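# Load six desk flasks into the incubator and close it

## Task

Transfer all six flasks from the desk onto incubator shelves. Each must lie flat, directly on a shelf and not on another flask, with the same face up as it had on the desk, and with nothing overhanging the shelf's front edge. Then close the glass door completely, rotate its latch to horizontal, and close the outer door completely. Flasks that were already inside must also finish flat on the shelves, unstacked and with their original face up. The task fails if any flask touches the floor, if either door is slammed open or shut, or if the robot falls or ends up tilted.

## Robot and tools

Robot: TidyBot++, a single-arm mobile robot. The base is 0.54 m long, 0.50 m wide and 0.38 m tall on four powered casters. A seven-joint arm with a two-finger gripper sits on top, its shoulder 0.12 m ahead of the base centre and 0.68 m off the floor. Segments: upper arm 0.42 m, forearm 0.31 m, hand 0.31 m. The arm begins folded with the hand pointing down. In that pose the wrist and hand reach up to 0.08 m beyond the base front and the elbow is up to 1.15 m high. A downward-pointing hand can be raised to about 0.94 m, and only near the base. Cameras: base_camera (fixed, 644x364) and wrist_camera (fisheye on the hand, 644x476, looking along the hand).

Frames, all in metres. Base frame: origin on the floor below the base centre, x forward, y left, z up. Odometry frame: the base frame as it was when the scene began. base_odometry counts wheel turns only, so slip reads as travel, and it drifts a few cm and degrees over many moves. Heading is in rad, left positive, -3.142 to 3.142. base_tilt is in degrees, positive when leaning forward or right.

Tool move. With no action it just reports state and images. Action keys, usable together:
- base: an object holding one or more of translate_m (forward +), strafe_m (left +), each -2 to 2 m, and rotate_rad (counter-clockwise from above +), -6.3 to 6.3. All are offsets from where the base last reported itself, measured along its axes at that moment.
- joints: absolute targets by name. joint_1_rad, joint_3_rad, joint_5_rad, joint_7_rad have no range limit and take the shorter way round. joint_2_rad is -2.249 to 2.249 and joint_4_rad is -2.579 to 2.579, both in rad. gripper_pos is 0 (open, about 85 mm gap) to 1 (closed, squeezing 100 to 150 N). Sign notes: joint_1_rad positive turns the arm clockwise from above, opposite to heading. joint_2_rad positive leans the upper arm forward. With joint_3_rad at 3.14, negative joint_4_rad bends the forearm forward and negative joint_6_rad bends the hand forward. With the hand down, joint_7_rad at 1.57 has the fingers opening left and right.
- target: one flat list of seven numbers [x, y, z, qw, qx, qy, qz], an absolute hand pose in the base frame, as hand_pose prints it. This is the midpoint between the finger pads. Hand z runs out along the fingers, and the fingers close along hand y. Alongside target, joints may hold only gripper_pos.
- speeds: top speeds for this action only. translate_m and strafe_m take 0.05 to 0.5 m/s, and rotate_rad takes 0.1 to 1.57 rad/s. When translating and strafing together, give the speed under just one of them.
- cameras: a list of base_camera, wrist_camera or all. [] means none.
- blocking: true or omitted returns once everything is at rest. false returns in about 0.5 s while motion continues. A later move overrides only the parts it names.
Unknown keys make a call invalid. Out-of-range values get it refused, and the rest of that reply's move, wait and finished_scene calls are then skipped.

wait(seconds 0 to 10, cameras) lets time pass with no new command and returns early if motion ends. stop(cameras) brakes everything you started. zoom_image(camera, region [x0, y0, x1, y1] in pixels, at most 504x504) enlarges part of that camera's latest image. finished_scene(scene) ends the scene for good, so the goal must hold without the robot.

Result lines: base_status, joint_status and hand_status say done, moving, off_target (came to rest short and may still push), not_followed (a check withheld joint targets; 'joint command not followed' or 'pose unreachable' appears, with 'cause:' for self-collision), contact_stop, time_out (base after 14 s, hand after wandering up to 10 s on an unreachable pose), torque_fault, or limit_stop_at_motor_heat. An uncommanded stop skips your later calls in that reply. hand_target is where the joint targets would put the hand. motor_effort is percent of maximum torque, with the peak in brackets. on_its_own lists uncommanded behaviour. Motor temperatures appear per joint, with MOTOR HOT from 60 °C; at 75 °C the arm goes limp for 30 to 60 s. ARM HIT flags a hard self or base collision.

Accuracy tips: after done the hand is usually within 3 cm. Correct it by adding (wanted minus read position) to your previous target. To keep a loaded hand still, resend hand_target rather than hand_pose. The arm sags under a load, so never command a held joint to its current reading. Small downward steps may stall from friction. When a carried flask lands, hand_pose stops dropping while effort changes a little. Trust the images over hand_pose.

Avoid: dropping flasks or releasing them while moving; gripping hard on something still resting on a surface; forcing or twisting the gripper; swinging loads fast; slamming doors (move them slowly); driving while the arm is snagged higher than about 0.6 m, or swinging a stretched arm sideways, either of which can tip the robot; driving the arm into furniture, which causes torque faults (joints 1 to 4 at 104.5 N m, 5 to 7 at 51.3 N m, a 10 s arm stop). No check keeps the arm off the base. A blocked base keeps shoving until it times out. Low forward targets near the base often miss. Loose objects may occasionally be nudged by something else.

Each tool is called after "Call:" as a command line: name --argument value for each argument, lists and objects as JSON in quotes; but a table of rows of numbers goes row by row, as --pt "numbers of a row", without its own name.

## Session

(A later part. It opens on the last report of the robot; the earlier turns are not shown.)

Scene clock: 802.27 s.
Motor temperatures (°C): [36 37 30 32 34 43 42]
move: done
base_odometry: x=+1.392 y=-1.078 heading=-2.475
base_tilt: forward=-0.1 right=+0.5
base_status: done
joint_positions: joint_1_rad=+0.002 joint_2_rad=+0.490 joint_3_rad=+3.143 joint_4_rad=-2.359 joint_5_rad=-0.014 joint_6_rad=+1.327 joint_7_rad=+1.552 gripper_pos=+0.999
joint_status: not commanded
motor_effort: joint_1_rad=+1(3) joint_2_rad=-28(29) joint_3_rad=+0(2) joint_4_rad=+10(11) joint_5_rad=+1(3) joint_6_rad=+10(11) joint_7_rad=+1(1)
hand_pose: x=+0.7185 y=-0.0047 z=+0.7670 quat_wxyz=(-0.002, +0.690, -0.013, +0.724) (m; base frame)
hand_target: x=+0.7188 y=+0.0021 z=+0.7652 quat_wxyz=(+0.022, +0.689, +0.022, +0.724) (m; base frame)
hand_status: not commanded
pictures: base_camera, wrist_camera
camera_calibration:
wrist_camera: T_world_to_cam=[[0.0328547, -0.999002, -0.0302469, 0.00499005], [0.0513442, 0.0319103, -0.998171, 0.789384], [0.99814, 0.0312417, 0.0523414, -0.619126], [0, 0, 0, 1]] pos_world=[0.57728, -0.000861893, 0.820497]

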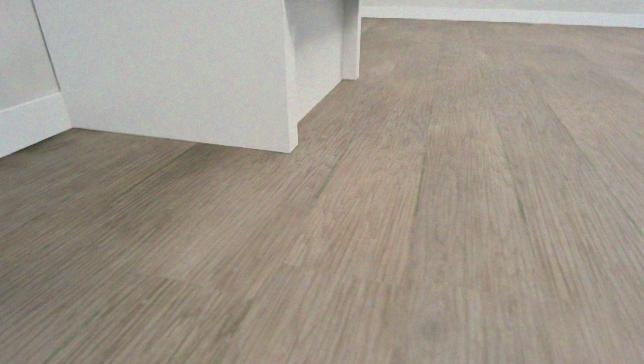

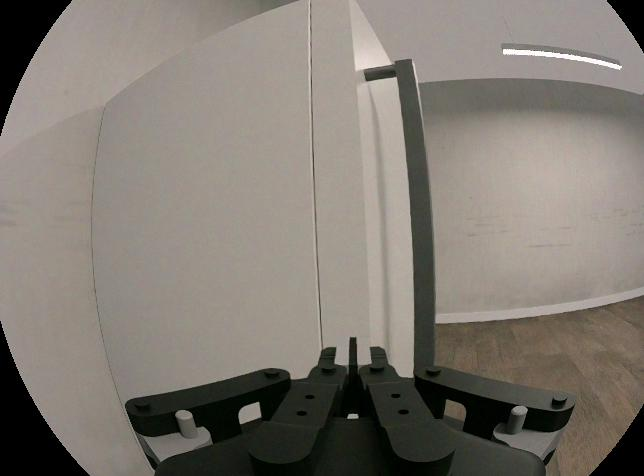

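Call:
zoom_image --camera "wrist_camera" --region '[290, 100, 340, 140]'

Call:
zoom_image --camera "wrist_camera" --region '[290, 280, 350, 340]'

Call:
zoom_image --camera "wrist_camera" --region '[90, 80, 150, 140]'

Scaled by 10.080.

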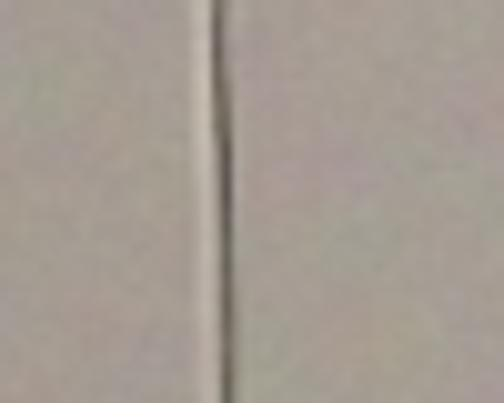

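Scaled by 8.400.

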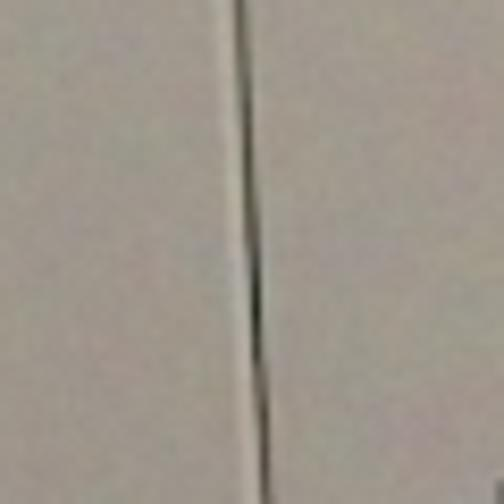

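Scaled by 8.400.

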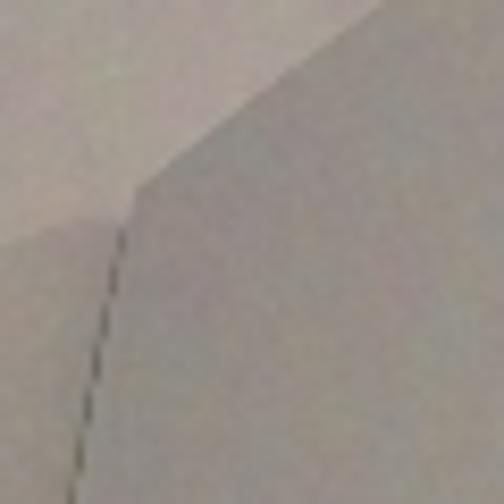

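Call:
finished_scene --scene 2

The scene is finished: the task was done.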